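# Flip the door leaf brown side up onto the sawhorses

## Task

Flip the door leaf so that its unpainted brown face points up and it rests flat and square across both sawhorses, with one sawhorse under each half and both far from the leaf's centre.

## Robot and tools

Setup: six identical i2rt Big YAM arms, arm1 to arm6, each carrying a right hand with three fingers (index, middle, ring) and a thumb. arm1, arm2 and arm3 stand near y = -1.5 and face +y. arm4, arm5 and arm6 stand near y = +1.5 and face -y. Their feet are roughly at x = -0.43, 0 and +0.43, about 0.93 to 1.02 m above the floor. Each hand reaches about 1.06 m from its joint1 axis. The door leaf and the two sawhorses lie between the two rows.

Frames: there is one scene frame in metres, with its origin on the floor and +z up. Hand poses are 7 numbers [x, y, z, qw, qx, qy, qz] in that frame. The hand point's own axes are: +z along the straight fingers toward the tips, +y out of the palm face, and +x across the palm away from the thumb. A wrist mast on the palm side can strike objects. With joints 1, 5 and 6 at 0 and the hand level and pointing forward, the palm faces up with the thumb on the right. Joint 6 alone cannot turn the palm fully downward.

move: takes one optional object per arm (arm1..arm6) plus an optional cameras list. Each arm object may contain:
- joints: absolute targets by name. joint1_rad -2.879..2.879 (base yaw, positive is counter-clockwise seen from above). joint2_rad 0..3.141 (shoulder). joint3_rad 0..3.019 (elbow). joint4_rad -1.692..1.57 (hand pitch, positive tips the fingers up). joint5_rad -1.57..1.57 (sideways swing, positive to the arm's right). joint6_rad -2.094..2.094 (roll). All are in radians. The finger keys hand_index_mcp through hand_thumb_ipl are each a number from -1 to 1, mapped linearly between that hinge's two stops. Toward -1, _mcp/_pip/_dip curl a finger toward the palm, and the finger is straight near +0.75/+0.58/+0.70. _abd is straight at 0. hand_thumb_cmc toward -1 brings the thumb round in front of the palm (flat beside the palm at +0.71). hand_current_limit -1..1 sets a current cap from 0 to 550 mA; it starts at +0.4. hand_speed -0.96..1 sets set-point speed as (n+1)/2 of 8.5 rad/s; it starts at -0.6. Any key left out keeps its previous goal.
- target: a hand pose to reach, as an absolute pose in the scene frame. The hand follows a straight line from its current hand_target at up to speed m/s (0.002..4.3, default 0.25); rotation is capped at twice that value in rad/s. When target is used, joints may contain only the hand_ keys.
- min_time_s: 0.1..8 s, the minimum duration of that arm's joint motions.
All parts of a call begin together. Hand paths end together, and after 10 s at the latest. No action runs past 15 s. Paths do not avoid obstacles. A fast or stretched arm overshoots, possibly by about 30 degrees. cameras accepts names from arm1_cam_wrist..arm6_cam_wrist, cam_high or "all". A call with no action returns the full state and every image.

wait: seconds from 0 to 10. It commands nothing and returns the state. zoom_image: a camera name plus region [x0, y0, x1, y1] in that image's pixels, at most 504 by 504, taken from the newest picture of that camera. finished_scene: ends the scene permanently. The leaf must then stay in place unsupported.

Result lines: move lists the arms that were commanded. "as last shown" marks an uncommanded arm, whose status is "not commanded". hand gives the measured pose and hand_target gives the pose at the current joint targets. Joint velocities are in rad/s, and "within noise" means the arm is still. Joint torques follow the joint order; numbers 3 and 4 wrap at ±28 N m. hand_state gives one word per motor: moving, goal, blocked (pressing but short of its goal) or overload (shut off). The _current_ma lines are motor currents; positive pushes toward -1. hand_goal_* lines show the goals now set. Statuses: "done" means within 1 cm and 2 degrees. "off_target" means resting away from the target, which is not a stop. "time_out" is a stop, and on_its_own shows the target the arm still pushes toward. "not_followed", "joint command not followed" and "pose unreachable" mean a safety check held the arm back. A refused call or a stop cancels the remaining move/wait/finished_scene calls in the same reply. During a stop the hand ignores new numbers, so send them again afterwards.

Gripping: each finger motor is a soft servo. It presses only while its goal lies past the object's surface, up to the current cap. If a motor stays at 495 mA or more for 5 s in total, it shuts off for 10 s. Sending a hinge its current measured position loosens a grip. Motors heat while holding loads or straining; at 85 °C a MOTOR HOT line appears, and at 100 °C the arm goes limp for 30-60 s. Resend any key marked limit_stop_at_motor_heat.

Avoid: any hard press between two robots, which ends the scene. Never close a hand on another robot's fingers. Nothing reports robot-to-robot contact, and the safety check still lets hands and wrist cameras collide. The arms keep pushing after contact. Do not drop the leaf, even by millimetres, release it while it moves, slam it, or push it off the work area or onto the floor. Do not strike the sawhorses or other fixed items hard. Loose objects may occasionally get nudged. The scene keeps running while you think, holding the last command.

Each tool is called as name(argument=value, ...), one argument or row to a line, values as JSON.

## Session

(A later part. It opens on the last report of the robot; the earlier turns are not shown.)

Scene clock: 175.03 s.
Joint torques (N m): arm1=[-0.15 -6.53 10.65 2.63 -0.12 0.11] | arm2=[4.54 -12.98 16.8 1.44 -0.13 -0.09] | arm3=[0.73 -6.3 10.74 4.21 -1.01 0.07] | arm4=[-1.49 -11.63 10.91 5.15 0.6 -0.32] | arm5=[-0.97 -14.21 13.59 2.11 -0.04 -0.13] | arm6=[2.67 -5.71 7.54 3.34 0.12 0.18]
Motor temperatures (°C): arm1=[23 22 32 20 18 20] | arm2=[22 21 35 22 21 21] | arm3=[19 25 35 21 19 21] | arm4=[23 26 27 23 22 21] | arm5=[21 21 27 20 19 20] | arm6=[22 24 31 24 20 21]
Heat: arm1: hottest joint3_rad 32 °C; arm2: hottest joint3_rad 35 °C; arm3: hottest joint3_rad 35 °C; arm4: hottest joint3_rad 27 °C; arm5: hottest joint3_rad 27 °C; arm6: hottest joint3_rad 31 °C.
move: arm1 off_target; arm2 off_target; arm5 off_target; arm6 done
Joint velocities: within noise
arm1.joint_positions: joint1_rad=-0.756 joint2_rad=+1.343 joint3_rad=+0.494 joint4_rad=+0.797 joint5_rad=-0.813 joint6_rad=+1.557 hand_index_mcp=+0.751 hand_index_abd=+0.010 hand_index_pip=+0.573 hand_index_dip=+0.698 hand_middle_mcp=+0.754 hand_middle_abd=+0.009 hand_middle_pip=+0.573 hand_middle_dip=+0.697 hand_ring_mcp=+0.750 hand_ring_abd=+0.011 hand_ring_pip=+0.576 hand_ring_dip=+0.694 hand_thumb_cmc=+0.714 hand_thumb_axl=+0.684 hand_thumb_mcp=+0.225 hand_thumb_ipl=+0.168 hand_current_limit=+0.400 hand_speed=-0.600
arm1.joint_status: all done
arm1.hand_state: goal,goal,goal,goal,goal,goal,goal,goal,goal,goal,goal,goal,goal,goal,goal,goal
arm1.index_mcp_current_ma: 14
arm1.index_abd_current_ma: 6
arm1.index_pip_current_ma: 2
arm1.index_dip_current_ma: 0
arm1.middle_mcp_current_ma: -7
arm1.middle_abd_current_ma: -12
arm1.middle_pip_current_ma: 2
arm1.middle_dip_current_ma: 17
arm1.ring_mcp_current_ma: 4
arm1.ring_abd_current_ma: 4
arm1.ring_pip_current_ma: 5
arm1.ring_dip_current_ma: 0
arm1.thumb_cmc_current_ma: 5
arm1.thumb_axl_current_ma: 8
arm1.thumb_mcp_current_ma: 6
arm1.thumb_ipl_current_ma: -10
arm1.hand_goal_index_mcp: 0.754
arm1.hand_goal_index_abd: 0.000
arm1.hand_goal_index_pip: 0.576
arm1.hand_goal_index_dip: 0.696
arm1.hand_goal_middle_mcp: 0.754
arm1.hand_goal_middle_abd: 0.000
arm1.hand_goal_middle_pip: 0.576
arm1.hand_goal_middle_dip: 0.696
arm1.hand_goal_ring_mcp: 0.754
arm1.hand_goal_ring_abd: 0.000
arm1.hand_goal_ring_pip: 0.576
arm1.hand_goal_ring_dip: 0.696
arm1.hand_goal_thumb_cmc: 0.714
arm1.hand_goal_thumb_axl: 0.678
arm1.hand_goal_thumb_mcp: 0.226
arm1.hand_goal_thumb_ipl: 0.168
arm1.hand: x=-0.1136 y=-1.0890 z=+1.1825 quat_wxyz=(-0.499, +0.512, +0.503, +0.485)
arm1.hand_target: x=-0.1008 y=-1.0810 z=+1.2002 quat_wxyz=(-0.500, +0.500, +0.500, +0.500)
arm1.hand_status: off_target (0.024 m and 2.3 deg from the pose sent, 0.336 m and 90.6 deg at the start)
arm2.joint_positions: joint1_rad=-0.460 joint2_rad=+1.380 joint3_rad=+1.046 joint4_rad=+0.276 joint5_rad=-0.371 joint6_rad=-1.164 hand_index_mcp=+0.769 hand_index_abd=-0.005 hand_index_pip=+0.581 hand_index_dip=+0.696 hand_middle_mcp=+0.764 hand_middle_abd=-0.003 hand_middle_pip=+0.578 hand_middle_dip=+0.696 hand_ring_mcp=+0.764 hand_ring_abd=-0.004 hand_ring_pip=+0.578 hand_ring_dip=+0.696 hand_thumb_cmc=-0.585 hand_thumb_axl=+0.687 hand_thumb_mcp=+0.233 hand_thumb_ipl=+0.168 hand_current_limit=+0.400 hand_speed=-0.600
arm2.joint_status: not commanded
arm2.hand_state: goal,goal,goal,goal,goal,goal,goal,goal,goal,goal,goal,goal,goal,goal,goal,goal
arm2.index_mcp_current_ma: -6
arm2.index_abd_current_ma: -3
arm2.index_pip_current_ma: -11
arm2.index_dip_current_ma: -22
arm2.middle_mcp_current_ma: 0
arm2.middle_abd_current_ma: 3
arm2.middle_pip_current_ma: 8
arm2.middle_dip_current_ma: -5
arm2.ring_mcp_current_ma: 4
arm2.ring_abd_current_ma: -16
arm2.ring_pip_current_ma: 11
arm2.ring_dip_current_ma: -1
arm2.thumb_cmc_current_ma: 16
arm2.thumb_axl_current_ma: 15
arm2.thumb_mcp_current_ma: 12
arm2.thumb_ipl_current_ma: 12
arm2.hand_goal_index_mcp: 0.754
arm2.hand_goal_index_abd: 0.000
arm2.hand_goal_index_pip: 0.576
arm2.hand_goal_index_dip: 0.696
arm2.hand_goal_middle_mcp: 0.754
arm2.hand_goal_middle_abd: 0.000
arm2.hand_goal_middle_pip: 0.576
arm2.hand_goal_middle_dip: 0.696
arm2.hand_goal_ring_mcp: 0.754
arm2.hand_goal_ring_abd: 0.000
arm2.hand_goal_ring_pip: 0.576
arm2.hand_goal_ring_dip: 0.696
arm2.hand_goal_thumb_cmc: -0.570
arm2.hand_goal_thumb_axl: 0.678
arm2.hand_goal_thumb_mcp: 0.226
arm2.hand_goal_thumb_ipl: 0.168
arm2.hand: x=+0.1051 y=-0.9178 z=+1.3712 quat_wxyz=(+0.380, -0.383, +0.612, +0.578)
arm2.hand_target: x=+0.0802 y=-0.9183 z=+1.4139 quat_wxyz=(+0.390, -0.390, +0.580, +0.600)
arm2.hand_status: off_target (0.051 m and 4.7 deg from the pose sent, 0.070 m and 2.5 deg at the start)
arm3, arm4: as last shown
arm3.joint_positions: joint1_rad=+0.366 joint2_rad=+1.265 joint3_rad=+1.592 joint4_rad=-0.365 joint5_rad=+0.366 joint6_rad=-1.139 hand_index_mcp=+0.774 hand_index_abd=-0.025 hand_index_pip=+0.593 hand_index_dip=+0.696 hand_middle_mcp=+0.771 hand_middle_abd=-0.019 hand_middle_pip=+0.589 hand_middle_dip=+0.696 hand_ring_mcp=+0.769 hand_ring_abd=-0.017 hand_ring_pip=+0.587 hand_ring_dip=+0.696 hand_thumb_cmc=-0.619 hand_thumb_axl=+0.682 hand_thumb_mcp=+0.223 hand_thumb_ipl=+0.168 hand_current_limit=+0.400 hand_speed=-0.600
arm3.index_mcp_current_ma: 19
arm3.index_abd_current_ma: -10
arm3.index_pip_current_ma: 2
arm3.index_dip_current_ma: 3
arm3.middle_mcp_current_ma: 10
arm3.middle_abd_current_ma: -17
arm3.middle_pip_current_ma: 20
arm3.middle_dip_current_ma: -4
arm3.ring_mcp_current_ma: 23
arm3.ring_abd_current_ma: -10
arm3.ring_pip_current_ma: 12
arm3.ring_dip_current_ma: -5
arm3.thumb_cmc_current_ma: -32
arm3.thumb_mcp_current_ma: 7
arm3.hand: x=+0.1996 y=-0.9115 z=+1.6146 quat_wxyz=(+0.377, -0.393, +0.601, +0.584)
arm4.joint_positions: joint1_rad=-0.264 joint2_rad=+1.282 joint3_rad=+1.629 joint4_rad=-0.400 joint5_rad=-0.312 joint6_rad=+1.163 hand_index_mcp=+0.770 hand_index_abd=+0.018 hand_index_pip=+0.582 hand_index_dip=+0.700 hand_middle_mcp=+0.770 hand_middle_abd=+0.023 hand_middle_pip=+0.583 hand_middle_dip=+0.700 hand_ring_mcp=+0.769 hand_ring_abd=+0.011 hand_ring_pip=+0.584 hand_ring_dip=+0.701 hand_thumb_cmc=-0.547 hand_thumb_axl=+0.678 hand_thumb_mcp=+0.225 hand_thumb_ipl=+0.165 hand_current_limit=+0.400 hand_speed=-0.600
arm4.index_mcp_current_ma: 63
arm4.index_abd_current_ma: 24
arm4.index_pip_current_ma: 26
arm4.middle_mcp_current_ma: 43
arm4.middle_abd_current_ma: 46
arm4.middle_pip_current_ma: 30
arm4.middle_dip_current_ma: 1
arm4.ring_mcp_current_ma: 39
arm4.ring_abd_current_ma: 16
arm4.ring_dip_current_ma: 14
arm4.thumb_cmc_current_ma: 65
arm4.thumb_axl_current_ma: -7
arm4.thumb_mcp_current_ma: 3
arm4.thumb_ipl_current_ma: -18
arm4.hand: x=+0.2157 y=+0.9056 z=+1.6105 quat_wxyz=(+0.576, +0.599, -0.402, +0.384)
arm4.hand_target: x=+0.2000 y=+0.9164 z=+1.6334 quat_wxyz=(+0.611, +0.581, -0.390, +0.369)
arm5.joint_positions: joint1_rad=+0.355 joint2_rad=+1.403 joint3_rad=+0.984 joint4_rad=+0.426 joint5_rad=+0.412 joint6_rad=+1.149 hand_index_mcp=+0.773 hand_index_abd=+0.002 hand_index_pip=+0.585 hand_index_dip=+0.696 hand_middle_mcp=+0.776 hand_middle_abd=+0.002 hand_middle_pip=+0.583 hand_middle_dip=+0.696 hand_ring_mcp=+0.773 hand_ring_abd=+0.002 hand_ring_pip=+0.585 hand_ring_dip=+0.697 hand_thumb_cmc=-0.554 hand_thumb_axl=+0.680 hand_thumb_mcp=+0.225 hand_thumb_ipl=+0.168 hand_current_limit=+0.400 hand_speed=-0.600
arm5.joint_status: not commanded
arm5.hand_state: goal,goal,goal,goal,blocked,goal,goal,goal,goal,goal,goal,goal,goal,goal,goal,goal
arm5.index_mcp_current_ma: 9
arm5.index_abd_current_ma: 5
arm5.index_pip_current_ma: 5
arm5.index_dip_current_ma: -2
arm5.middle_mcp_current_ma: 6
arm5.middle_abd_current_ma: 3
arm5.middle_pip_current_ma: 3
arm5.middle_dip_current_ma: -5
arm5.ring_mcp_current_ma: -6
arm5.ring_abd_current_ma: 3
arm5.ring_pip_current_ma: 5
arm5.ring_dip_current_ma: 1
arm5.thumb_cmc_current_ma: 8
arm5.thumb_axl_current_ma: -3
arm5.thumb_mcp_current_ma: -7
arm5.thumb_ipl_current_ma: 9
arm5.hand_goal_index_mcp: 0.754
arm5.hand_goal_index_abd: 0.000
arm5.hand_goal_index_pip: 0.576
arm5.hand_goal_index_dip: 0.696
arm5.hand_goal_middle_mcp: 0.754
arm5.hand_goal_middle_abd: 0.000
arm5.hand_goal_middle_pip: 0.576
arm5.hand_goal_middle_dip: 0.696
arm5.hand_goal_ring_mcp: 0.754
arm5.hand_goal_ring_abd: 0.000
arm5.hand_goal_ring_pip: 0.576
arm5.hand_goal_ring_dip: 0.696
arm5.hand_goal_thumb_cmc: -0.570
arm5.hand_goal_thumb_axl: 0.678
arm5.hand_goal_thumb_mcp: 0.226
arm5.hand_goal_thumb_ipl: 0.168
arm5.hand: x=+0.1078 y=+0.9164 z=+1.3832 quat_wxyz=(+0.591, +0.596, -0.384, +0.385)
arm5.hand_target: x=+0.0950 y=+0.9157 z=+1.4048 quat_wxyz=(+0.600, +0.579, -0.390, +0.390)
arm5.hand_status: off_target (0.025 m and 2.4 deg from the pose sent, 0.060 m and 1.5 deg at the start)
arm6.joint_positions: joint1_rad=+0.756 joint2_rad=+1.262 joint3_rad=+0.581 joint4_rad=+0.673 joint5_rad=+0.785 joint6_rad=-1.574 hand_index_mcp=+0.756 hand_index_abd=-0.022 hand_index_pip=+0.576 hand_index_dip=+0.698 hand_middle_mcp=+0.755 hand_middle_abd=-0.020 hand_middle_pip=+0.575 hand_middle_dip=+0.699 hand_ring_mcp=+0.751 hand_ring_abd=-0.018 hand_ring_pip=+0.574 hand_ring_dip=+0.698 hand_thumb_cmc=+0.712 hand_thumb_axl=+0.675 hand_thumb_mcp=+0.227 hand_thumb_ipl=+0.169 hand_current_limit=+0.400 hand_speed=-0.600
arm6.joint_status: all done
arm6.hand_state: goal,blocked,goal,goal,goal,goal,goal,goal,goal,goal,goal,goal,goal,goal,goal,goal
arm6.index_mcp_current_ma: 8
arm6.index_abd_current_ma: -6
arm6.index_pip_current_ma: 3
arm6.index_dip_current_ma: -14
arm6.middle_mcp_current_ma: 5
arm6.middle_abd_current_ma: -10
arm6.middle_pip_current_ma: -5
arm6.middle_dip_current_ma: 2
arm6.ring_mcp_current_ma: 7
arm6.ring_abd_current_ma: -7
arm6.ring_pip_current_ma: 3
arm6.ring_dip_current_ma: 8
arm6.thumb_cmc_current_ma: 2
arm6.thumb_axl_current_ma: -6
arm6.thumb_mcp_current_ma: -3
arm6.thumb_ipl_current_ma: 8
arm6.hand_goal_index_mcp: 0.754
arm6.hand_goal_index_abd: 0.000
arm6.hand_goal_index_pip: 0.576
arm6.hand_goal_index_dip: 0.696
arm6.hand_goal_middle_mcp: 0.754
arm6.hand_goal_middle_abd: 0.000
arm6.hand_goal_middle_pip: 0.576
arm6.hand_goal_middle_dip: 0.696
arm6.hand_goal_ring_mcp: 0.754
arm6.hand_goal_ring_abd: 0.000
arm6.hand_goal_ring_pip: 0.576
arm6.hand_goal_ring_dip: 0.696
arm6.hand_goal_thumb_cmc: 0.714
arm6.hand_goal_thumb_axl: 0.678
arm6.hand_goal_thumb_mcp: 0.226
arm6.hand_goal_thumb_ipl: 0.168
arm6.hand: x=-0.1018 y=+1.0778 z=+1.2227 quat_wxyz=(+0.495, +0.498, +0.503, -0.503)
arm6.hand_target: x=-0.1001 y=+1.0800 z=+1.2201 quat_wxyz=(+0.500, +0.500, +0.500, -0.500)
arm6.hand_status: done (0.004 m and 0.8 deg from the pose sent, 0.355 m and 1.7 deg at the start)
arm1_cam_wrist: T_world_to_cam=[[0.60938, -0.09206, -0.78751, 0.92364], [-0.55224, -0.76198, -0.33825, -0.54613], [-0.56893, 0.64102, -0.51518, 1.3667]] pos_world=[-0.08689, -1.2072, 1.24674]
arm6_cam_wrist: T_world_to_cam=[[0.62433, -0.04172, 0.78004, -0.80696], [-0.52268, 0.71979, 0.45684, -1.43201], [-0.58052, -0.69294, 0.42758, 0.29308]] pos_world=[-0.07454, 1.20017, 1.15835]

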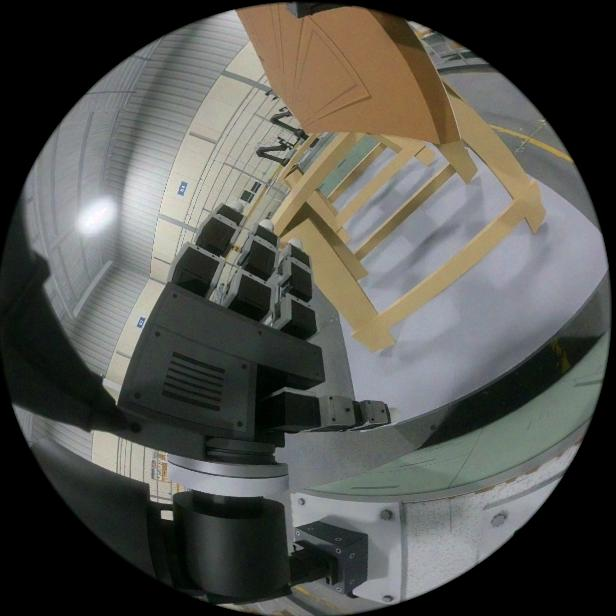

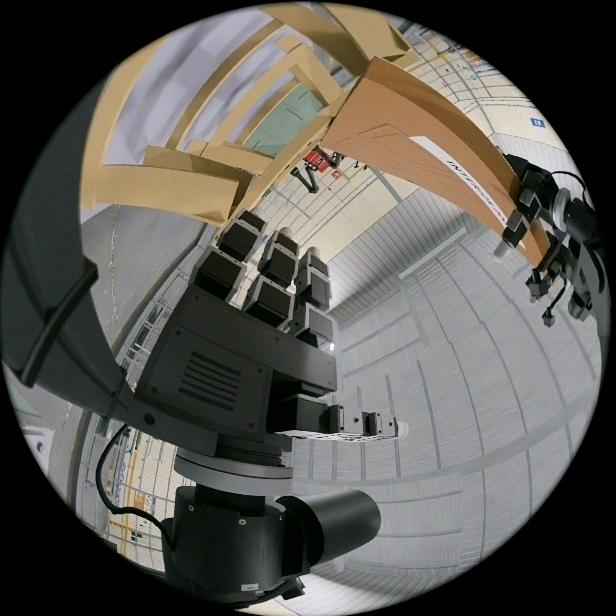

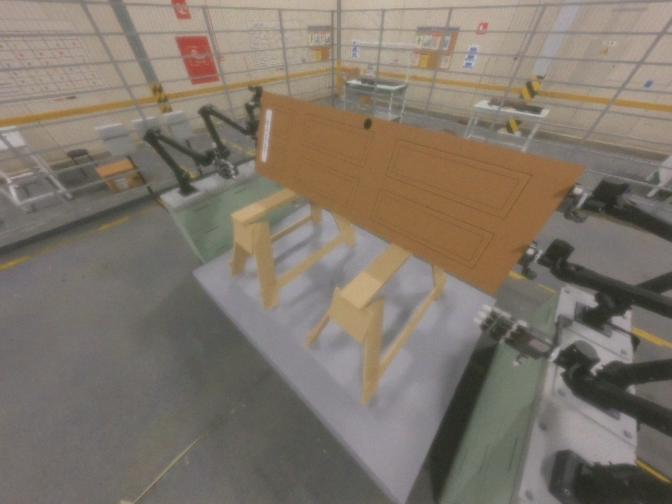

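move(
  arm1={"target": [0.02, -0.93, 1.15, -0.5, 0.5, 0.49, 0.51], "speed": 0.15},
  arm6={"target": [0.02, 0.93, 1.175, 0.51, 0.49, 0.5, -0.5], "speed": 0.15},
  cameras=[],
)

move(
  arm1={"target": [0.085, -0.885, 1.142, -0.5, 0.5, 0.49, 0.51], "speed": 0.06},
  arm6={"target": [0.090, 0.885, 1.170, 0.51, 0.49, 0.5, -0.5], "speed": 0.06},
  cameras=["arm1_cam_wrist", "arm6_cam_wrist", "cam_high"],
)

Scene clock: 177.53 s.
Joint torques (N m): arm1=[1.2 -13.45 10.52 1.88 0.1 0.1] | arm2=[4.6 -12.86 16.77 1.46 -0.13 -0.09] | arm3=[0.85 -6.53 10.7 4.14 -1.02 0.08] | arm4=[-1.49 -11.63 10.91 5.14 0.6 -0.32] | arm5=[-0.97 -14.21 13.59 2.11 -0.04 -0.13] | arm6=[1.32 -13.63 11.62 2.89 -0.15 0.02]
Motor temperatures (°C): arm1=[23 22 32 20 18 20] | arm2=[22 21 35 22 21 21] | arm3=[19 25 35 21 19 21] | arm4=[23 26 27 23 22 21] | arm5=[21 21 27 20 19 20] | arm6=[22 24 31 24 20 21]
Heat: arm1: hottest joint3_rad 32 °C; arm2: hottest joint3_rad 35 °C; arm3: hottest joint3_rad 35 °C; arm4: hottest joint3_rad 27 °C; arm5: hottest joint3_rad 27 °C; arm6: hottest joint3_rad 31 °C.
move: arm1 off_target; arm6 off_target
Joint velocities: within noise
arm1.joint_positions: joint1_rad=-0.714 joint2_rad=+1.874 joint3_rad=+1.000 joint4_rad=+0.880 joint5_rad=-0.741 joint6_rad=+1.577 hand_index_mcp=+0.751 hand_index_abd=+0.010 hand_index_pip=+0.573 hand_index_dip=+0.698 hand_middle_mcp=+0.754 hand_middle_abd=+0.009 hand_middle_pip=+0.573 hand_middle_dip=+0.697 hand_ring_mcp=+0.750 hand_ring_abd=+0.011 hand_ring_pip=+0.576 hand_ring_dip=+0.694 hand_thumb_cmc=+0.714 hand_thumb_axl=+0.684 hand_thumb_mcp=+0.225 hand_thumb_ipl=+0.168 hand_current_limit=+0.400 hand_speed=-0.600
arm1.joint_status: not commanded
arm1.hand_state: goal,goal,goal,goal,goal,goal,goal,goal,goal,goal,goal,goal,goal,goal,goal,goal
arm1.index_mcp_current_ma: 4
arm1.index_abd_current_ma: 4
arm1.index_pip_current_ma: -3
arm1.index_dip_current_ma: 3
arm1.middle_mcp_current_ma: 3
arm1.middle_abd_current_ma: 7
arm1.middle_pip_current_ma: 9
arm1.middle_dip_current_ma: 2
arm1.ring_mcp_current_ma: -6
arm1.ring_abd_current_ma: 9
arm1.ring_pip_current_ma: 10
arm1.ring_dip_current_ma: -3
arm1.thumb_cmc_current_ma: 4
arm1.thumb_axl_current_ma: 13
arm1.thumb_mcp_current_ma: -12
arm1.thumb_ipl_current_ma: -5
arm1.hand_goal_index_mcp: 0.754
arm1.hand_goal_index_abd: 0.000
arm1.hand_goal_index_pip: 0.576
arm1.hand_goal_index_dip: 0.696
arm1.hand_goal_middle_mcp: 0.754
arm1.hand_goal_middle_abd: 0.000
arm1.hand_goal_middle_pip: 0.576
arm1.hand_goal_middle_dip: 0.696
arm1.hand_goal_ring_mcp: 0.754
arm1.hand_goal_ring_abd: 0.000
arm1.hand_goal_ring_pip: 0.576
arm1.hand_goal_ring_dip: 0.696
arm1.hand_goal_thumb_cmc: 0.714
arm1.hand_goal_thumb_axl: 0.678
arm1.hand_goal_thumb_mcp: 0.226
arm1.hand_goal_thumb_ipl: 0.168
arm1.hand: x=+0.0144 y=-0.9441 z=+1.1465 quat_wxyz=(-0.496, +0.505, +0.491, +0.508)
arm1.hand_target: x=+0.0193 y=-0.9306 z=+1.1501 quat_wxyz=(-0.500, +0.500, +0.490, +0.510)
arm1.hand_status: off_target (0.016 m and 0.8 deg from the pose sent, 0.210 m and 3.6 deg at the start)
arm2, arm3, arm4, arm5: as last shown
arm2.index_mcp_current_ma: 7
arm2.index_abd_current_ma: -10
arm2.index_pip_current_ma: -4
arm2.index_dip_current_ma: -7
arm2.middle_mcp_current_ma: -7
arm2.middle_abd_current_ma: 15
arm2.middle_pip_current_ma: 10
arm2.middle_dip_current_ma: -3
arm2.ring_mcp_current_ma: 12
arm2.ring_abd_current_ma: 1
arm2.ring_pip_current_ma: 8
arm2.ring_dip_current_ma: -7
arm2.thumb_cmc_current_ma: -4
arm2.thumb_axl_current_ma: 6
arm2.thumb_mcp_current_ma: 11
arm2.thumb_ipl_current_ma: 2
arm3.index_mcp_current_ma: 12
arm3.index_abd_current_ma: -9
arm3.index_pip_current_ma: 8
arm3.middle_mcp_current_ma: 15
arm3.middle_abd_current_ma: -19
arm3.middle_pip_current_ma: 18
arm3.middle_dip_current_ma: -3
arm3.ring_mcp_current_ma: 18
arm3.ring_abd_current_ma: -12
arm3.ring_pip_current_ma: 9
arm3.ring_dip_current_ma: -13
arm3.thumb_cmc_current_ma: -30
arm3.thumb_axl_current_ma: 12
arm3.thumb_mcp_current_ma: 2
arm3.thumb_ipl_current_ma: -3
arm4.index_mcp_current_ma: 55
arm4.index_abd_current_ma: 31
arm4.index_pip_current_ma: 20
arm4.index_dip_current_ma: 14
arm4.middle_mcp_current_ma: 41
arm4.middle_abd_current_ma: 48
arm4.middle_pip_current_ma: 26
arm4.middle_dip_current_ma: 3
arm4.ring_mcp_current_ma: 36
arm4.ring_abd_current_ma: 21
arm4.ring_pip_current_ma: 16
arm4.ring_dip_current_ma: 17
arm4.thumb_cmc_current_ma: 69
arm4.thumb_axl_current_ma: -10
arm4.thumb_mcp_current_ma: 2
arm5.index_mcp_current_ma: 11
arm5.index_abd_current_ma: 8
arm5.index_pip_current_ma: 6
arm5.index_dip_current_ma: -1
arm5.middle_mcp_current_ma: 4
arm5.middle_abd_current_ma: 1
arm5.middle_pip_current_ma: 1
arm5.ring_mcp_current_ma: -3
arm5.ring_abd_current_ma: 0
arm5.ring_pip_current_ma: -2
arm5.ring_dip_current_ma: 9
arm5.thumb_axl_current_ma: -7
arm5.thumb_mcp_current_ma: -6
arm5.thumb_ipl_current_ma: 10
arm6.joint_positions: joint1_rad=+0.723 joint2_rad=+1.805 joint3_rad=+1.003 joint4_rad=+0.779 joint5_rad=+0.725 joint6_rad=-1.574 hand_index_mcp=+0.756 hand_index_abd=-0.022 hand_index_pip=+0.576 hand_index_dip=+0.698 hand_middle_mcp=+0.755 hand_middle_abd=-0.020 hand_middle_pip=+0.575 hand_middle_dip=+0.699 hand_ring_mcp=+0.751 hand_ring_abd=-0.018 hand_ring_pip=+0.574 hand_ring_dip=+0.698 hand_thumb_cmc=+0.712 hand_thumb_axl=+0.675 hand_thumb_mcp=+0.227 hand_thumb_ipl=+0.169 hand_current_limit=+0.400 hand_speed=-0.600
arm6.joint_status: not commanded
arm6.hand_state: goal,blocked,goal,goal,goal,goal,goal,goal,goal,goal,goal,goal,goal,goal,goal,goal
arm6.index_mcp_current_ma: 7
arm6.index_abd_current_ma: -5
arm6.index_pip_current_ma: 9
arm6.index_dip_current_ma: -7
arm6.middle_mcp_current_ma: 13
arm6.middle_abd_current_ma: -12
arm6.middle_pip_current_ma: -9
arm6.middle_dip_current_ma: -4
arm6.ring_mcp_current_ma: 12
arm6.ring_abd_current_ma: -9
arm6.ring_pip_current_ma: 1
arm6.ring_dip_current_ma: 8
arm6.thumb_cmc_current_ma: 3
arm6.thumb_axl_current_ma: -11
arm6.thumb_mcp_current_ma: 0
arm6.thumb_ipl_current_ma: 5
arm6.hand_goal_index_mcp: 0.754
arm6.hand_goal_index_abd: 0.000
arm6.hand_goal_index_pip: 0.576
arm6.hand_goal_index_dip: 0.696
arm6.hand_goal_middle_mcp: 0.754
arm6.hand_goal_middle_abd: 0.000
arm6.hand_goal_middle_pip: 0.576
arm6.hand_goal_middle_dip: 0.696
arm6.hand_goal_ring_mcp: 0.754
arm6.hand_goal_ring_abd: 0.000
arm6.hand_goal_ring_pip: 0.576
arm6.hand_goal_ring_dip: 0.696
arm6.hand_goal_thumb_cmc: 0.714
arm6.hand_goal_thumb_axl: 0.678
arm6.hand_goal_thumb_mcp: 0.226
arm6.hand_goal_thumb_ipl: 0.168
arm6.hand: x=+0.0129 y=+0.9455 z=+1.1560 quat_wxyz=(+0.497, +0.491, +0.516, -0.496)
arm6.hand_target: x=+0.0189 y=+0.9315 z=+1.1751 quat_wxyz=(+0.510, +0.490, +0.500, -0.500)
arm6.hand_status: off_target (0.026 m and 2.4 deg from the pose sent, 0.197 m and 2.0 deg at the start)

Scene clock: 179.63 s.
Joint torques (N m): arm1=[0.03 -15.91 11.44 1.47 -0.11 0.1] | arm2=[4.6 -12.92 16.8 1.47 -0.13 -0.09] | arm3=[0.73 -6.3 10.8 4.15 -1.02 0.07] | arm4=[-1.44 -11.63 10.91 5.15 0.6 -0.32] | arm5=[-0.97 -14.21 13.57 2.13 -0.04 -0.14] | arm6=[2.37 -16.15 12.38 2.14 0.14 0.01]
Motor temperatures (°C): arm1=[23 22 32 20 18 20] | arm2=[22 21 35 22 21 21] | arm3=[19 25 36 21 19 21] | arm4=[23 26 27 23 22 21] | arm5=[21 21 27 20 19 20] | arm6=[22 24 31 24 20 21]
Heat: arm1: hottest joint3_rad 32 °C; arm2: hottest joint3_rad 35 °C; arm3: hottest joint3_rad 36 °C; arm4: hottest joint3_rad 27 °C; arm5: hottest joint3_rad 27 °C; arm6: hottest joint3_rad 31 °C.
move: arm1 off_target; arm6 off_target
Joint velocities: within noise
arm1.joint_positions: joint1_rad=-0.727 joint2_rad=+2.029 joint3_rad=+1.251 joint4_rad=+0.796 joint5_rad=-0.762 joint6_rad=+1.578 hand_index_mcp=+0.751 hand_index_abd=+0.010 hand_index_pip=+0.573 hand_index_dip=+0.698 hand_middle_mcp=+0.754 hand_middle_abd=+0.009 hand_middle_pip=+0.573 hand_middle_dip=+0.697 hand_ring_mcp=+0.750 hand_ring_abd=+0.011 hand_ring_pip=+0.576 hand_ring_dip=+0.694 hand_thumb_cmc=+0.714 hand_thumb_axl=+0.684 hand_thumb_mcp=+0.228 hand_thumb_ipl=+0.168 hand_current_limit=+0.400 hand_speed=-0.600
arm1.joint_status: not commanded
arm1.hand_state: goal,goal,goal,goal,goal,goal,goal,goal,goal,goal,goal,goal,goal,goal,goal,goal
arm1.index_mcp_current_ma: 3
arm1.index_abd_current_ma: -1
arm1.index_pip_current_ma: -14
arm1.index_dip_current_ma: -10
arm1.middle_mcp_current_ma: -14
arm1.middle_abd_current_ma: -1
arm1.middle_pip_current_ma: 5
arm1.middle_dip_current_ma: 13
arm1.ring_mcp_current_ma: -1
arm1.ring_abd_current_ma: 6
arm1.ring_pip_current_ma: 11
arm1.ring_dip_current_ma: 8
arm1.thumb_cmc_current_ma: 7
arm1.thumb_axl_current_ma: -3
arm1.thumb_mcp_current_ma: 2
arm1.thumb_ipl_current_ma: -8
arm1.hand_goal_index_mcp: 0.754
arm1.hand_goal_index_abd: 0.000
arm1.hand_goal_index_pip: 0.576
arm1.hand_goal_index_dip: 0.696
arm1.hand_goal_middle_mcp: 0.754
arm1.hand_goal_middle_abd: 0.000
arm1.hand_goal_middle_pip: 0.576
arm1.hand_goal_middle_dip: 0.696
arm1.hand_goal_ring_mcp: 0.754
arm1.hand_goal_ring_abd: 0.000
arm1.hand_goal_ring_pip: 0.576
arm1.hand_goal_ring_dip: 0.696
arm1.hand_goal_thumb_cmc: 0.714
arm1.hand_goal_thumb_axl: 0.678
arm1.hand_goal_thumb_mcp: 0.226
arm1.hand_goal_thumb_ipl: 0.168
arm1.hand: x=+0.0726 y=-0.8929 z=+1.1429 quat_wxyz=(-0.498, +0.499, +0.492, +0.510)
arm1.hand_target: x=+0.0843 y=-0.8857 z=+1.1420 quat_wxyz=(-0.500, +0.500, +0.490, +0.510)
arm1.hand_status: off_target (0.015 m and 0.4 deg from the pose sent, 0.092 m and 0.8 deg at the start)
arm2, arm3, arm4, arm5: as last shown
arm2.index_mcp_current_ma: 3
arm2.index_abd_current_ma: -7
arm2.index_pip_current_ma: 0
arm2.index_dip_current_ma: -8
arm2.middle_mcp_current_ma: -5
arm2.middle_abd_current_ma: 3
arm2.middle_pip_current_ma: 13
arm2.middle_dip_current_ma: -17
arm2.ring_mcp_current_ma: 11
arm2.ring_abd_current_ma: -8
arm2.ring_pip_current_ma: 10
arm2.ring_dip_current_ma: -11
arm2.thumb_cmc_current_ma: 7
arm2.thumb_axl_current_ma: -2
arm2.thumb_mcp_current_ma: 9
arm2.thumb_ipl_current_ma: 1
arm3.index_mcp_current_ma: 16
arm3.index_abd_current_ma: -13
arm3.index_pip_current_ma: 0
arm3.index_dip_current_ma: -1
arm3.middle_mcp_current_ma: 12
arm3.middle_abd_current_ma: -15
arm3.middle_pip_current_ma: 14
arm3.middle_dip_current_ma: -8
arm3.ring_mcp_current_ma: 20
arm3.ring_abd_current_ma: -11
arm3.ring_dip_current_ma: -6
arm3.thumb_cmc_current_ma: -31
arm3.thumb_mcp_current_ma: 8
arm3.thumb_ipl_current_ma: -7
arm4.index_mcp_current_ma: 57
arm4.index_abd_current_ma: 33
arm4.index_pip_current_ma: 18
arm4.index_dip_current_ma: 12
arm4.middle_mcp_current_ma: 54
arm4.middle_pip_current_ma: 27
arm4.middle_dip_current_ma: 0
arm4.ring_mcp_current_ma: 39
arm4.ring_abd_current_ma: 18
arm4.ring_pip_current_ma: 14
arm4.ring_dip_current_ma: 18
arm4.thumb_cmc_current_ma: 58
arm4.thumb_axl_current_ma: -6
arm4.thumb_mcp_current_ma: 12
arm4.thumb_ipl_current_ma: -11
arm5.joint_positions: joint1_rad=+0.355 joint2_rad=+1.403 joint3_rad=+0.984 joint4_rad=+0.426 joint5_rad=+0.412 joint6_rad=+1.150 hand_index_mcp=+0.773 hand_index_abd=+0.002 hand_index_pip=+0.585 hand_index_dip=+0.696 hand_middle_mcp=+0.776 hand_middle_abd=+0.002 hand_middle_pip=+0.583 hand_middle_dip=+0.696 hand_ring_mcp=+0.773 hand_ring_abd=+0.002 hand_ring_pip=+0.585 hand_ring_dip=+0.697 hand_thumb_cmc=-0.554 hand_thumb_axl=+0.680 hand_thumb_mcp=+0.225 hand_thumb_ipl=+0.168 hand_current_limit=+0.400 hand_speed=-0.600
arm5.index_mcp_current_ma: 9
arm5.index_abd_current_ma: 4
arm5.index_pip_current_ma: 7
arm5.index_dip_current_ma: -5
arm5.middle_mcp_current_ma: 3
arm5.middle_abd_current_ma: -1
arm5.middle_dip_current_ma: -4
arm5.ring_mcp_current_ma: -10
arm5.ring_abd_current_ma: -1
arm5.ring_pip_current_ma: -1
arm5.ring_dip_current_ma: 3
arm5.thumb_axl_current_ma: -6
arm5.thumb_mcp_current_ma: -9
arm5.thumb_ipl_current_ma: 11
arm5.hand: x=+0.1077 y=+0.9164 z=+1.3834 quat_wxyz=(+0.591, +0.596, -0.384, +0.385)
arm5.hand_target: x=+0.0950 y=+0.9157 z=+1.4050 quat_wxyz=(+0.600, +0.579, -0.390, +0.390)
arm6.joint_positions: joint1_rad=+0.743 joint2_rad=+1.973 joint3_rad=+1.265 joint4_rad=+0.701 joint5_rad=+0.752 joint6_rad=-1.574 hand_index_mcp=+0.756 hand_index_abd=-0.022 hand_index_pip=+0.576 hand_index_dip=+0.698 hand_middle_mcp=+0.755 hand_middle_abd=-0.020 hand_middle_pip=+0.575 hand_middle_dip=+0.699 hand_ring_mcp=+0.751 hand_ring_abd=-0.018 hand_ring_pip=+0.574 hand_ring_dip=+0.698 hand_thumb_cmc=+0.712 hand_thumb_axl=+0.675 hand_thumb_mcp=+0.227 hand_thumb_ipl=+0.169 hand_current_limit=+0.400 hand_speed=-0.600
arm6.joint_status: not commanded
arm6.hand_state: goal,blocked,goal,goal,goal,goal,goal,goal,goal,goal,goal,goal,goal,goal,goal,goal
arm6.index_mcp_current_ma: 9
arm6.index_abd_current_ma: -6
arm6.index_pip_current_ma: 7
arm6.index_dip_current_ma: -11
arm6.middle_mcp_current_ma: 8
arm6.middle_abd_current_ma: -12
arm6.middle_pip_current_ma: -6
arm6.middle_dip_current_ma: -6
arm6.ring_mcp_current_ma: 8
arm6.ring_abd_current_ma: -4
arm6.ring_pip_current_ma: 3
arm6.ring_dip_current_ma: 10
arm6.thumb_cmc_current_ma: 3
arm6.thumb_axl_current_ma: -14
arm6.thumb_mcp_current_ma: -2
arm6.thumb_ipl_current_ma: 7
arm6.hand_goal_index_mcp: 0.754
arm6.hand_goal_index_abd: 0.000
arm6.hand_goal_index_pip: 0.576
arm6.hand_goal_index_dip: 0.696
arm6.hand_goal_middle_mcp: 0.754
arm6.hand_goal_middle_abd: 0.000
arm6.hand_goal_middle_pip: 0.576
arm6.hand_goal_middle_dip: 0.696
arm6.hand_goal_ring_mcp: 0.754
arm6.hand_goal_ring_abd: 0.000
arm6.hand_goal_ring_pip: 0.576
arm6.hand_goal_ring_dip: 0.696
arm6.hand_goal_thumb_cmc: 0.714
arm6.hand_goal_thumb_axl: 0.678
arm6.hand_goal_thumb_mcp: 0.226
arm6.hand_goal_thumb_ipl: 0.168
arm6.hand: x=+0.0759 y=+0.8939 z=+1.1553 quat_wxyz=(+0.501, +0.493, +0.508, -0.498)
arm6.hand_target: x=+0.0889 y=+0.8864 z=+1.1703 quat_wxyz=(+0.510, +0.490, +0.500, -0.500)
arm6.hand_status: off_target (0.022 m and 1.5 deg from the pose sent, 0.099 m and 2.4 deg at the start)
arm1_cam_wrist: T_world_to_cam=[[0.62965, -0.06903, -0.7738, 0.80046], [-0.55928, -0.7316, -0.38983, -0.22075], [-0.53921, 0.67823, -0.49926, 1.33947]] pos_world=[0.09478, -1.01471, 1.20209]
arm6_cam_wrist: T_world_to_cam=[[0.62416, -0.02771, 0.7808, -0.88638], [-0.53849, 0.70884, 0.45561, -1.16356], [-0.56609, -0.70483, 0.42751, 0.3073]] pos_world=[0.10064, 1.01681, 1.09085]

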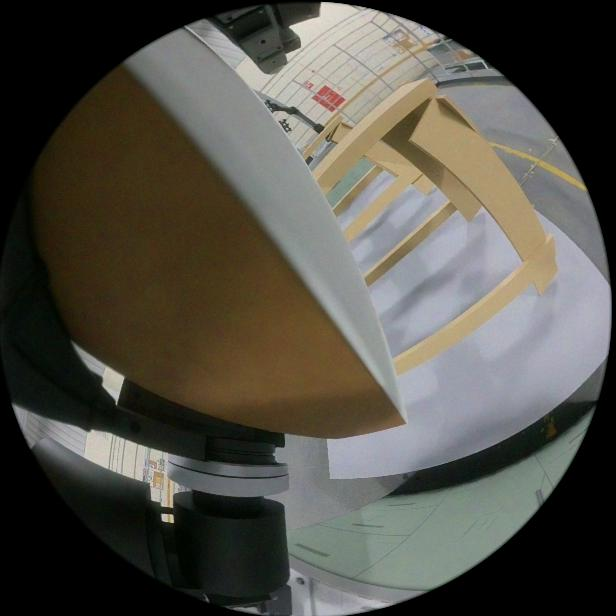

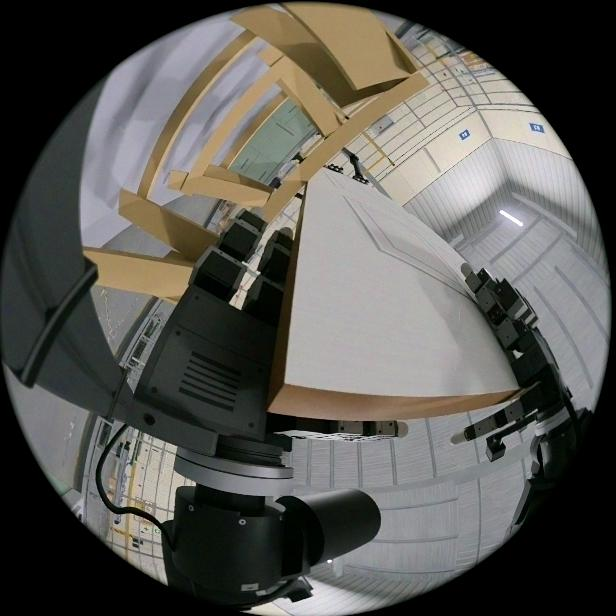

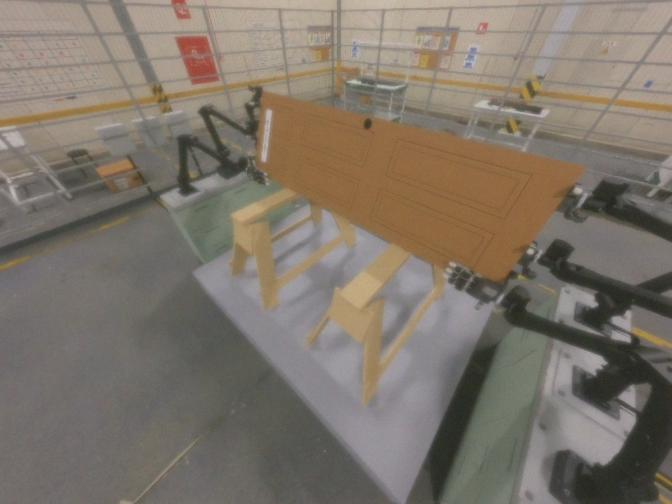

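move(
  cameras=["cam_high"],
)

Scene clock: 180.20 s.
Joint torques (N m): arm1=[0.21 -15.85 11.41 1.43 -0.11 0.09] | arm2=[4.72 -12.86 16.77 1.5 -0.14 -0.09] | arm3=[0.91 -6.53 10.78 4.22 -1.03 0.08] | arm4=[-1.44 -11.69 10.91 5.14 0.6 -0.32] | arm5=[-0.97 -14.21 13.57 2.13 -0.04 -0.14] | arm6=[2.32 -16.44 12.44 2.11 0.11 0.02]
Motor temperatures (°C): arm1=[23 22 32 20 18 20] | arm2=[22 21 35 22 21 21] | arm3=[19 25 36 21 19 21] | arm4=[23 26 27 23 22 21] | arm5=[21 21 27 20 19 20] | arm6=[22 24 31 24 20 21]
Heat: arm1: hottest joint3_rad 32 °C; arm2: hottest joint3_rad 35 °C; arm3: hottest joint3_rad 36 °C; arm4: hottest joint3_rad 27 °C; arm5: hottest joint3_rad 27 °C; arm6: hottest joint3_rad 31 °C.
Joint velocities: within noise
arm1.joint_positions: joint1_rad=-0.727 joint2_rad=+2.029 joint3_rad=+1.251 joint4_rad=+0.796 joint5_rad=-0.762 joint6_rad=+1.578 hand_index_mcp=+0.751 hand_index_abd=+0.010 hand_index_pip=+0.573 hand_index_dip=+0.698 hand_middle_mcp=+0.754 hand_middle_abd=+0.009 hand_middle_pip=+0.573 hand_middle_dip=+0.697 hand_ring_mcp=+0.750 hand_ring_abd=+0.011 hand_ring_pip=+0.576 hand_ring_dip=+0.694 hand_thumb_cmc=+0.714 hand_thumb_axl=+0.684 hand_thumb_mcp=+0.228 hand_thumb_ipl=+0.168 hand_current_limit=+0.400 hand_speed=-0.600
arm1.joint_status: not commanded
arm1.hand_state: goal,goal,goal,goal,goal,goal,goal,goal,goal,goal,goal,goal,goal,goal,goal,goal
arm1.index_mcp_current_ma: 1
arm1.index_abd_current_ma: 0
arm1.index_pip_current_ma: -1
arm1.index_dip_current_ma: 0
arm1.middle_mcp_current_ma: -5
arm1.middle_abd_current_ma: 5
arm1.middle_pip_current_ma: 8
arm1.middle_dip_current_ma: 6
arm1.ring_mcp_current_ma: 3
arm1.ring_abd_current_ma: 18
arm1.ring_pip_current_ma: 7
arm1.ring_dip_current_ma: -9
arm1.thumb_cmc_current_ma: 6
arm1.thumb_axl_current_ma: -6
arm1.thumb_mcp_current_ma: 7
arm1.thumb_ipl_current_ma: -4
arm1.hand_goal_index_mcp: 0.754
arm1.hand_goal_index_abd: 0.000
arm1.hand_goal_index_pip: 0.576
arm1.hand_goal_index_dip: 0.696
arm1.hand_goal_middle_mcp: 0.754
arm1.hand_goal_middle_abd: 0.000
arm1.hand_goal_middle_pip: 0.576
arm1.hand_goal_middle_dip: 0.696
arm1.hand_goal_ring_mcp: 0.754
arm1.hand_goal_ring_abd: 0.000
arm1.hand_goal_ring_pip: 0.576
arm1.hand_goal_ring_dip: 0.696
arm1.hand_goal_thumb_cmc: 0.714
arm1.hand_goal_thumb_axl: 0.678
arm1.hand_goal_thumb_mcp: 0.226
arm1.hand_goal_thumb_ipl: 0.168
arm1.hand: x=+0.0726 y=-0.8929 z=+1.1429 quat_wxyz=(-0.498, +0.499, +0.492, +0.510) (m; scene frame)
arm1.hand_target: x=+0.0843 y=-0.8857 z=+1.1420 quat_wxyz=(-0.500, +0.500, +0.490, +0.510) (m; scene frame)
arm1.hand_status: off_target (0.015 m and 0.4 deg from the pose sent, 0.092 m and 0.8 deg at the start)
arm2.joint_positions: joint1_rad=-0.460 joint2_rad=+1.380 joint3_rad=+1.046 joint4_rad=+0.276 joint5_rad=-0.371 joint6_rad=-1.164 hand_index_mcp=+0.769 hand_index_abd=-0.005 hand_index_pip=+0.581 hand_index_dip=+0.696 hand_middle_mcp=+0.764 hand_middle_abd=-0.003 hand_middle_pip=+0.578 hand_middle_dip=+0.696 hand_ring_mcp=+0.764 hand_ring_abd=-0.004 hand_ring_pip=+0.578 hand_ring_dip=+0.696 hand_thumb_cmc=-0.585 hand_thumb_axl=+0.687 hand_thumb_mcp=+0.233 hand_thumb_ipl=+0.168 hand_current_limit=+0.400 hand_speed=-0.600
arm2.joint_status: not commanded
arm2.hand_state: goal,goal,goal,goal,goal,goal,goal,goal,goal,goal,goal,goal,goal,goal,goal,goal
arm2.index_mcp_current_ma: 2
arm2.index_abd_current_ma: -13
arm2.index_pip_current_ma: -2
arm2.index_dip_current_ma: -7
arm2.middle_mcp_current_ma: -7
arm2.middle_abd_current_ma: 14
arm2.middle_pip_current_ma: 8
arm2.middle_dip_current_ma: -10
arm2.ring_mcp_current_ma: 10
arm2.ring_abd_current_ma: -10
arm2.ring_pip_current_ma: 10
arm2.ring_dip_current_ma: -9
arm2.thumb_cmc_current_ma: -2
arm2.thumb_axl_current_ma: 9
arm2.thumb_mcp_current_ma: 8
arm2.thumb_ipl_current_ma: 13
arm2.hand_goal_index_mcp: 0.754
arm2.hand_goal_index_abd: 0.000
arm2.hand_goal_index_pip: 0.576
arm2.hand_goal_index_dip: 0.696
arm2.hand_goal_middle_mcp: 0.754
arm2.hand_goal_middle_abd: 0.000
arm2.hand_goal_middle_pip: 0.576
arm2.hand_goal_middle_dip: 0.696
arm2.hand_goal_ring_mcp: 0.754
arm2.hand_goal_ring_abd: 0.000
arm2.hand_goal_ring_pip: 0.576
arm2.hand_goal_ring_dip: 0.696
arm2.hand_goal_thumb_cmc: -0.570
arm2.hand_goal_thumb_axl: 0.678
arm2.hand_goal_thumb_mcp: 0.226
arm2.hand_goal_thumb_ipl: 0.168
arm2.hand: x=+0.1051 y=-0.9178 z=+1.3712 quat_wxyz=(+0.380, -0.383, +0.612, +0.578) (m; scene frame)
arm2.hand_target: x=+0.0802 y=-0.9183 z=+1.4139 quat_wxyz=(+0.390, -0.390, +0.580, +0.600) (m; scene frame)
arm2.hand_status: not commanded
arm3.joint_positions: joint1_rad=+0.366 joint2_rad=+1.265 joint3_rad=+1.592 joint4_rad=-0.365 joint5_rad=+0.366 joint6_rad=-1.139 hand_index_mcp=+0.774 hand_index_abd=-0.025 hand_index_pip=+0.593 hand_index_dip=+0.696 hand_middle_mcp=+0.771 hand_middle_abd=-0.019 hand_middle_pip=+0.589 hand_middle_dip=+0.696 hand_ring_mcp=+0.769 hand_ring_abd=-0.017 hand_ring_pip=+0.587 hand_ring_dip=+0.696 hand_thumb_cmc=-0.619 hand_thumb_axl=+0.682 hand_thumb_mcp=+0.223 hand_thumb_ipl=+0.168 hand_current_limit=+0.400 hand_speed=-0.600
arm3.joint_status: not commanded
arm3.hand_state: blocked,blocked,goal,goal,goal,goal,goal,goal,goal,goal,goal,goal,blocked,goal,goal,goal
arm3.index_mcp_current_ma: 8
arm3.index_abd_current_ma: -11
arm3.index_pip_current_ma: 6
arm3.index_dip_current_ma: 7
arm3.middle_mcp_current_ma: 10
arm3.middle_abd_current_ma: -21
arm3.middle_pip_current_ma: 15
arm3.middle_dip_current_ma: -6
arm3.ring_mcp_current_ma: 22
arm3.ring_abd_current_ma: -11
arm3.ring_pip_current_ma: 11
arm3.ring_dip_current_ma: -7
arm3.thumb_cmc_current_ma: -36
arm3.thumb_axl_current_ma: 12
arm3.thumb_mcp_current_ma: 4
arm3.thumb_ipl_current_ma: -3
arm3.hand_goal_index_mcp: 0.754
arm3.hand_goal_index_abd: 0.000
arm3.hand_goal_index_pip: 0.576
arm3.hand_goal_index_dip: 0.696
arm3.hand_goal_middle_mcp: 0.754
arm3.hand_goal_middle_abd: 0.000
arm3.hand_goal_middle_pip: 0.576
arm3.hand_goal_middle_dip: 0.696
arm3.hand_goal_ring_mcp: 0.754
arm3.hand_goal_ring_abd: 0.000
arm3.hand_goal_ring_pip: 0.576
arm3.hand_goal_ring_dip: 0.696
arm3.hand_goal_thumb_cmc: -0.570
arm3.hand_goal_thumb_axl: 0.678
arm3.hand_goal_thumb_mcp: 0.226
arm3.hand_goal_thumb_ipl: 0.168
arm3.hand: x=+0.1996 y=-0.9115 z=+1.6146 quat_wxyz=(+0.377, -0.393, +0.601, +0.584) (m; scene frame)
arm3.hand_target: x=+0.1848 y=-0.9165 z=+1.6333 quat_wxyz=(+0.370, -0.390, +0.581, +0.611) (m; scene frame)
arm3.hand_status: not commanded
arm4.joint_positions: joint1_rad=-0.264 joint2_rad=+1.282 joint3_rad=+1.629 joint4_rad=-0.400 joint5_rad=-0.312 joint6_rad=+1.163 hand_index_mcp=+0.770 hand_index_abd=+0.018 hand_index_pip=+0.582 hand_index_dip=+0.700 hand_middle_mcp=+0.770 hand_middle_abd=+0.023 hand_middle_pip=+0.583 hand_middle_dip=+0.700 hand_ring_mcp=+0.769 hand_ring_abd=+0.011 hand_ring_pip=+0.584 hand_ring_dip=+0.701 hand_thumb_cmc=-0.547 hand_thumb_axl=+0.678 hand_thumb_mcp=+0.225 hand_thumb_ipl=+0.165 hand_current_limit=+0.400 hand_speed=-0.600
arm4.joint_status: not commanded
arm4.hand_state: goal,goal,goal,goal,goal,blocked,goal,goal,goal,goal,goal,goal,blocked,goal,goal,goal
arm4.index_mcp_current_ma: 53
arm4.index_abd_current_ma: 35
arm4.index_pip_current_ma: 16
arm4.index_dip_current_ma: 25
arm4.middle_mcp_current_ma: 48
arm4.middle_abd_current_ma: 36
arm4.middle_pip_current_ma: 17
arm4.middle_dip_current_ma: 4
arm4.ring_mcp_current_ma: 48
arm4.ring_abd_current_ma: 16
arm4.ring_pip_current_ma: 13
arm4.ring_dip_current_ma: 14
arm4.thumb_cmc_current_ma: 61
arm4.thumb_axl_current_ma: -14
arm4.thumb_mcp_current_ma: 9
arm4.thumb_ipl_current_ma: -8
arm4.hand_goal_index_mcp: 0.754
arm4.hand_goal_index_abd: 0.000
arm4.hand_goal_index_pip: 0.576
arm4.hand_goal_index_dip: 0.696
arm4.hand_goal_middle_mcp: 0.754
arm4.hand_goal_middle_abd: 0.000
arm4.hand_goal_middle_pip: 0.576
arm4.hand_goal_middle_dip: 0.696
arm4.hand_goal_ring_mcp: 0.754
arm4.hand_goal_ring_abd: 0.000
arm4.hand_goal_ring_pip: 0.576
arm4.hand_goal_ring_dip: 0.696
arm4.hand_goal_thumb_cmc: -0.570
arm4.hand_goal_thumb_axl: 0.678
arm4.hand_goal_thumb_mcp: 0.226
arm4.hand_goal_thumb_ipl: 0.168
arm4.hand: x=+0.2157 y=+0.9056 z=+1.6105 quat_wxyz=(+0.576, +0.599, -0.402, +0.384) (m; scene frame)
arm4.hand_target: x=+0.2000 y=+0.9164 z=+1.6334 quat_wxyz=(+0.611, +0.581, -0.390, +0.369) (m; scene frame)
arm4.hand_status: not commanded
arm5.joint_positions: joint1_rad=+0.355 joint2_rad=+1.403 joint3_rad=+0.984 joint4_rad=+0.426 joint5_rad=+0.412 joint6_rad=+1.150 hand_index_mcp=+0.773 hand_index_abd=+0.002 hand_index_pip=+0.585 hand_index_dip=+0.696 hand_middle_mcp=+0.776 hand_middle_abd=+0.002 hand_middle_pip=+0.583 hand_middle_dip=+0.696 hand_ring_mcp=+0.773 hand_ring_abd=+0.002 hand_ring_pip=+0.585 hand_ring_dip=+0.697 hand_thumb_cmc=-0.554 hand_thumb_axl=+0.680 hand_thumb_mcp=+0.225 hand_thumb_ipl=+0.168 hand_current_limit=+0.400 hand_speed=-0.600
arm5.joint_status: not commanded
arm5.hand_state: goal,goal,goal,goal,blocked,goal,goal,goal,goal,goal,goal,goal,goal,goal,goal,goal
arm5.index_mcp_current_ma: 10
arm5.index_abd_current_ma: 7
arm5.index_pip_current_ma: 7
arm5.index_dip_current_ma: -6
arm5.middle_mcp_current_ma: 3
arm5.middle_abd_current_ma: 1
arm5.middle_pip_current_ma: 0
arm5.middle_dip_current_ma: -8
arm5.ring_mcp_current_ma: -4
arm5.ring_abd_current_ma: 2
arm5.ring_pip_current_ma: 0
arm5.ring_dip_current_ma: 6
arm5.thumb_cmc_current_ma: 13
arm5.thumb_axl_current_ma: -1
arm5.thumb_mcp_current_ma: -7
arm5.thumb_ipl_current_ma: 14
arm5.hand_goal_index_mcp: 0.754
arm5.hand_goal_index_abd: 0.000
arm5.hand_goal_index_pip: 0.576
arm5.hand_goal_index_dip: 0.696
arm5.hand_goal_middle_mcp: 0.754
arm5.hand_goal_middle_abd: 0.000
arm5.hand_goal_middle_pip: 0.576
arm5.hand_goal_middle_dip: 0.696
arm5.hand_goal_ring_mcp: 0.754
arm5.hand_goal_ring_abd: 0.000
arm5.hand_goal_ring_pip: 0.576
arm5.hand_goal_ring_dip: 0.696
arm5.hand_goal_thumb_cmc: -0.570
arm5.hand_goal_thumb_axl: 0.678
arm5.hand_goal_thumb_mcp: 0.226
arm5.hand_goal_thumb_ipl: 0.168
arm5.hand: x=+0.1077 y=+0.9164 z=+1.3834 quat_wxyz=(+0.591, +0.596, -0.384, +0.385) (m; scene frame)
arm5.hand_target: x=+0.0950 y=+0.9157 z=+1.4050 quat_wxyz=(+0.600, +0.579, -0.390, +0.390) (m; scene frame)
arm5.hand_status: not commanded
arm6.joint_positions: joint1_rad=+0.743 joint2_rad=+1.973 joint3_rad=+1.265 joint4_rad=+0.701 joint5_rad=+0.752 joint6_rad=-1.574 hand_index_mcp=+0.756 hand_index_abd=-0.022 hand_index_pip=+0.576 hand_index_dip=+0.698 hand_middle_mcp=+0.755 hand_middle_abd=-0.020 hand_middle_pip=+0.575 hand_middle_dip=+0.699 hand_ring_mcp=+0.751 hand_ring_abd=-0.018 hand_ring_pip=+0.574 hand_ring_dip=+0.698 hand_thumb_cmc=+0.712 hand_thumb_axl=+0.675 hand_thumb_mcp=+0.227 hand_thumb_ipl=+0.169 hand_current_limit=+0.400 hand_speed=-0.600
arm6.joint_status: not commanded
arm6.hand_state: goal,blocked,goal,goal,goal,goal,goal,goal,goal,goal,goal,goal,goal,goal,goal,goal
arm6.index_mcp_current_ma: 13
arm6.index_abd_current_ma: -6
arm6.index_pip_current_ma: -2
arm6.index_dip_current_ma: -12
arm6.middle_mcp_current_ma: 7
arm6.middle_abd_current_ma: -9
arm6.middle_pip_current_ma: -8
arm6.middle_dip_current_ma: -2
arm6.ring_mcp_current_ma: 7
arm6.ring_abd_current_ma: -3
arm6.ring_pip_current_ma: 4
arm6.ring_dip_current_ma: 6
arm6.thumb_cmc_current_ma: 6
arm6.thumb_axl_current_ma: -7
arm6.thumb_mcp_current_ma: 2
arm6.thumb_ipl_current_ma: 9
arm6.hand_goal_index_mcp: 0.754
arm6.hand_goal_index_abd: 0.000
arm6.hand_goal_index_pip: 0.576
arm6.hand_goal_index_dip: 0.696
arm6.hand_goal_middle_mcp: 0.754
arm6.hand_goal_middle_abd: 0.000
arm6.hand_goal_middle_pip: 0.576
arm6.hand_goal_middle_dip: 0.696
arm6.hand_goal_ring_mcp: 0.754
arm6.hand_goal_ring_abd: 0.000
arm6.hand_goal_ring_pip: 0.576
arm6.hand_goal_ring_dip: 0.696
arm6.hand_goal_thumb_cmc: 0.714
arm6.hand_goal_thumb_axl: 0.678
arm6.hand_goal_thumb_mcp: 0.226
arm6.hand_goal_thumb_ipl: 0.168
arm6.hand: x=+0.0759 y=+0.8939 z=+1.1552 quat_wxyz=(+0.501, +0.493, +0.508, -0.498) (m; scene frame)
arm6.hand_target: x=+0.0889 y=+0.8864 z=+1.1702 quat_wxyz=(+0.510, +0.490, +0.500, -0.500) (m; scene frame)
arm6.hand_status: off_target (0.022 m and 1.5 deg from the pose sent, 0.099 m and 2.4 deg at the start)
pictures: cam_high

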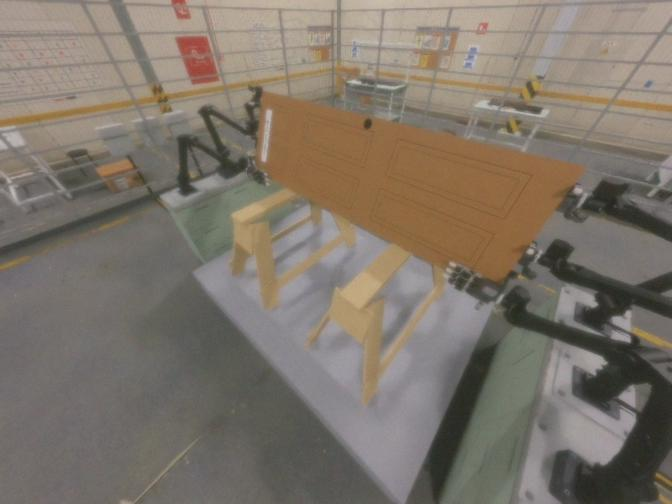

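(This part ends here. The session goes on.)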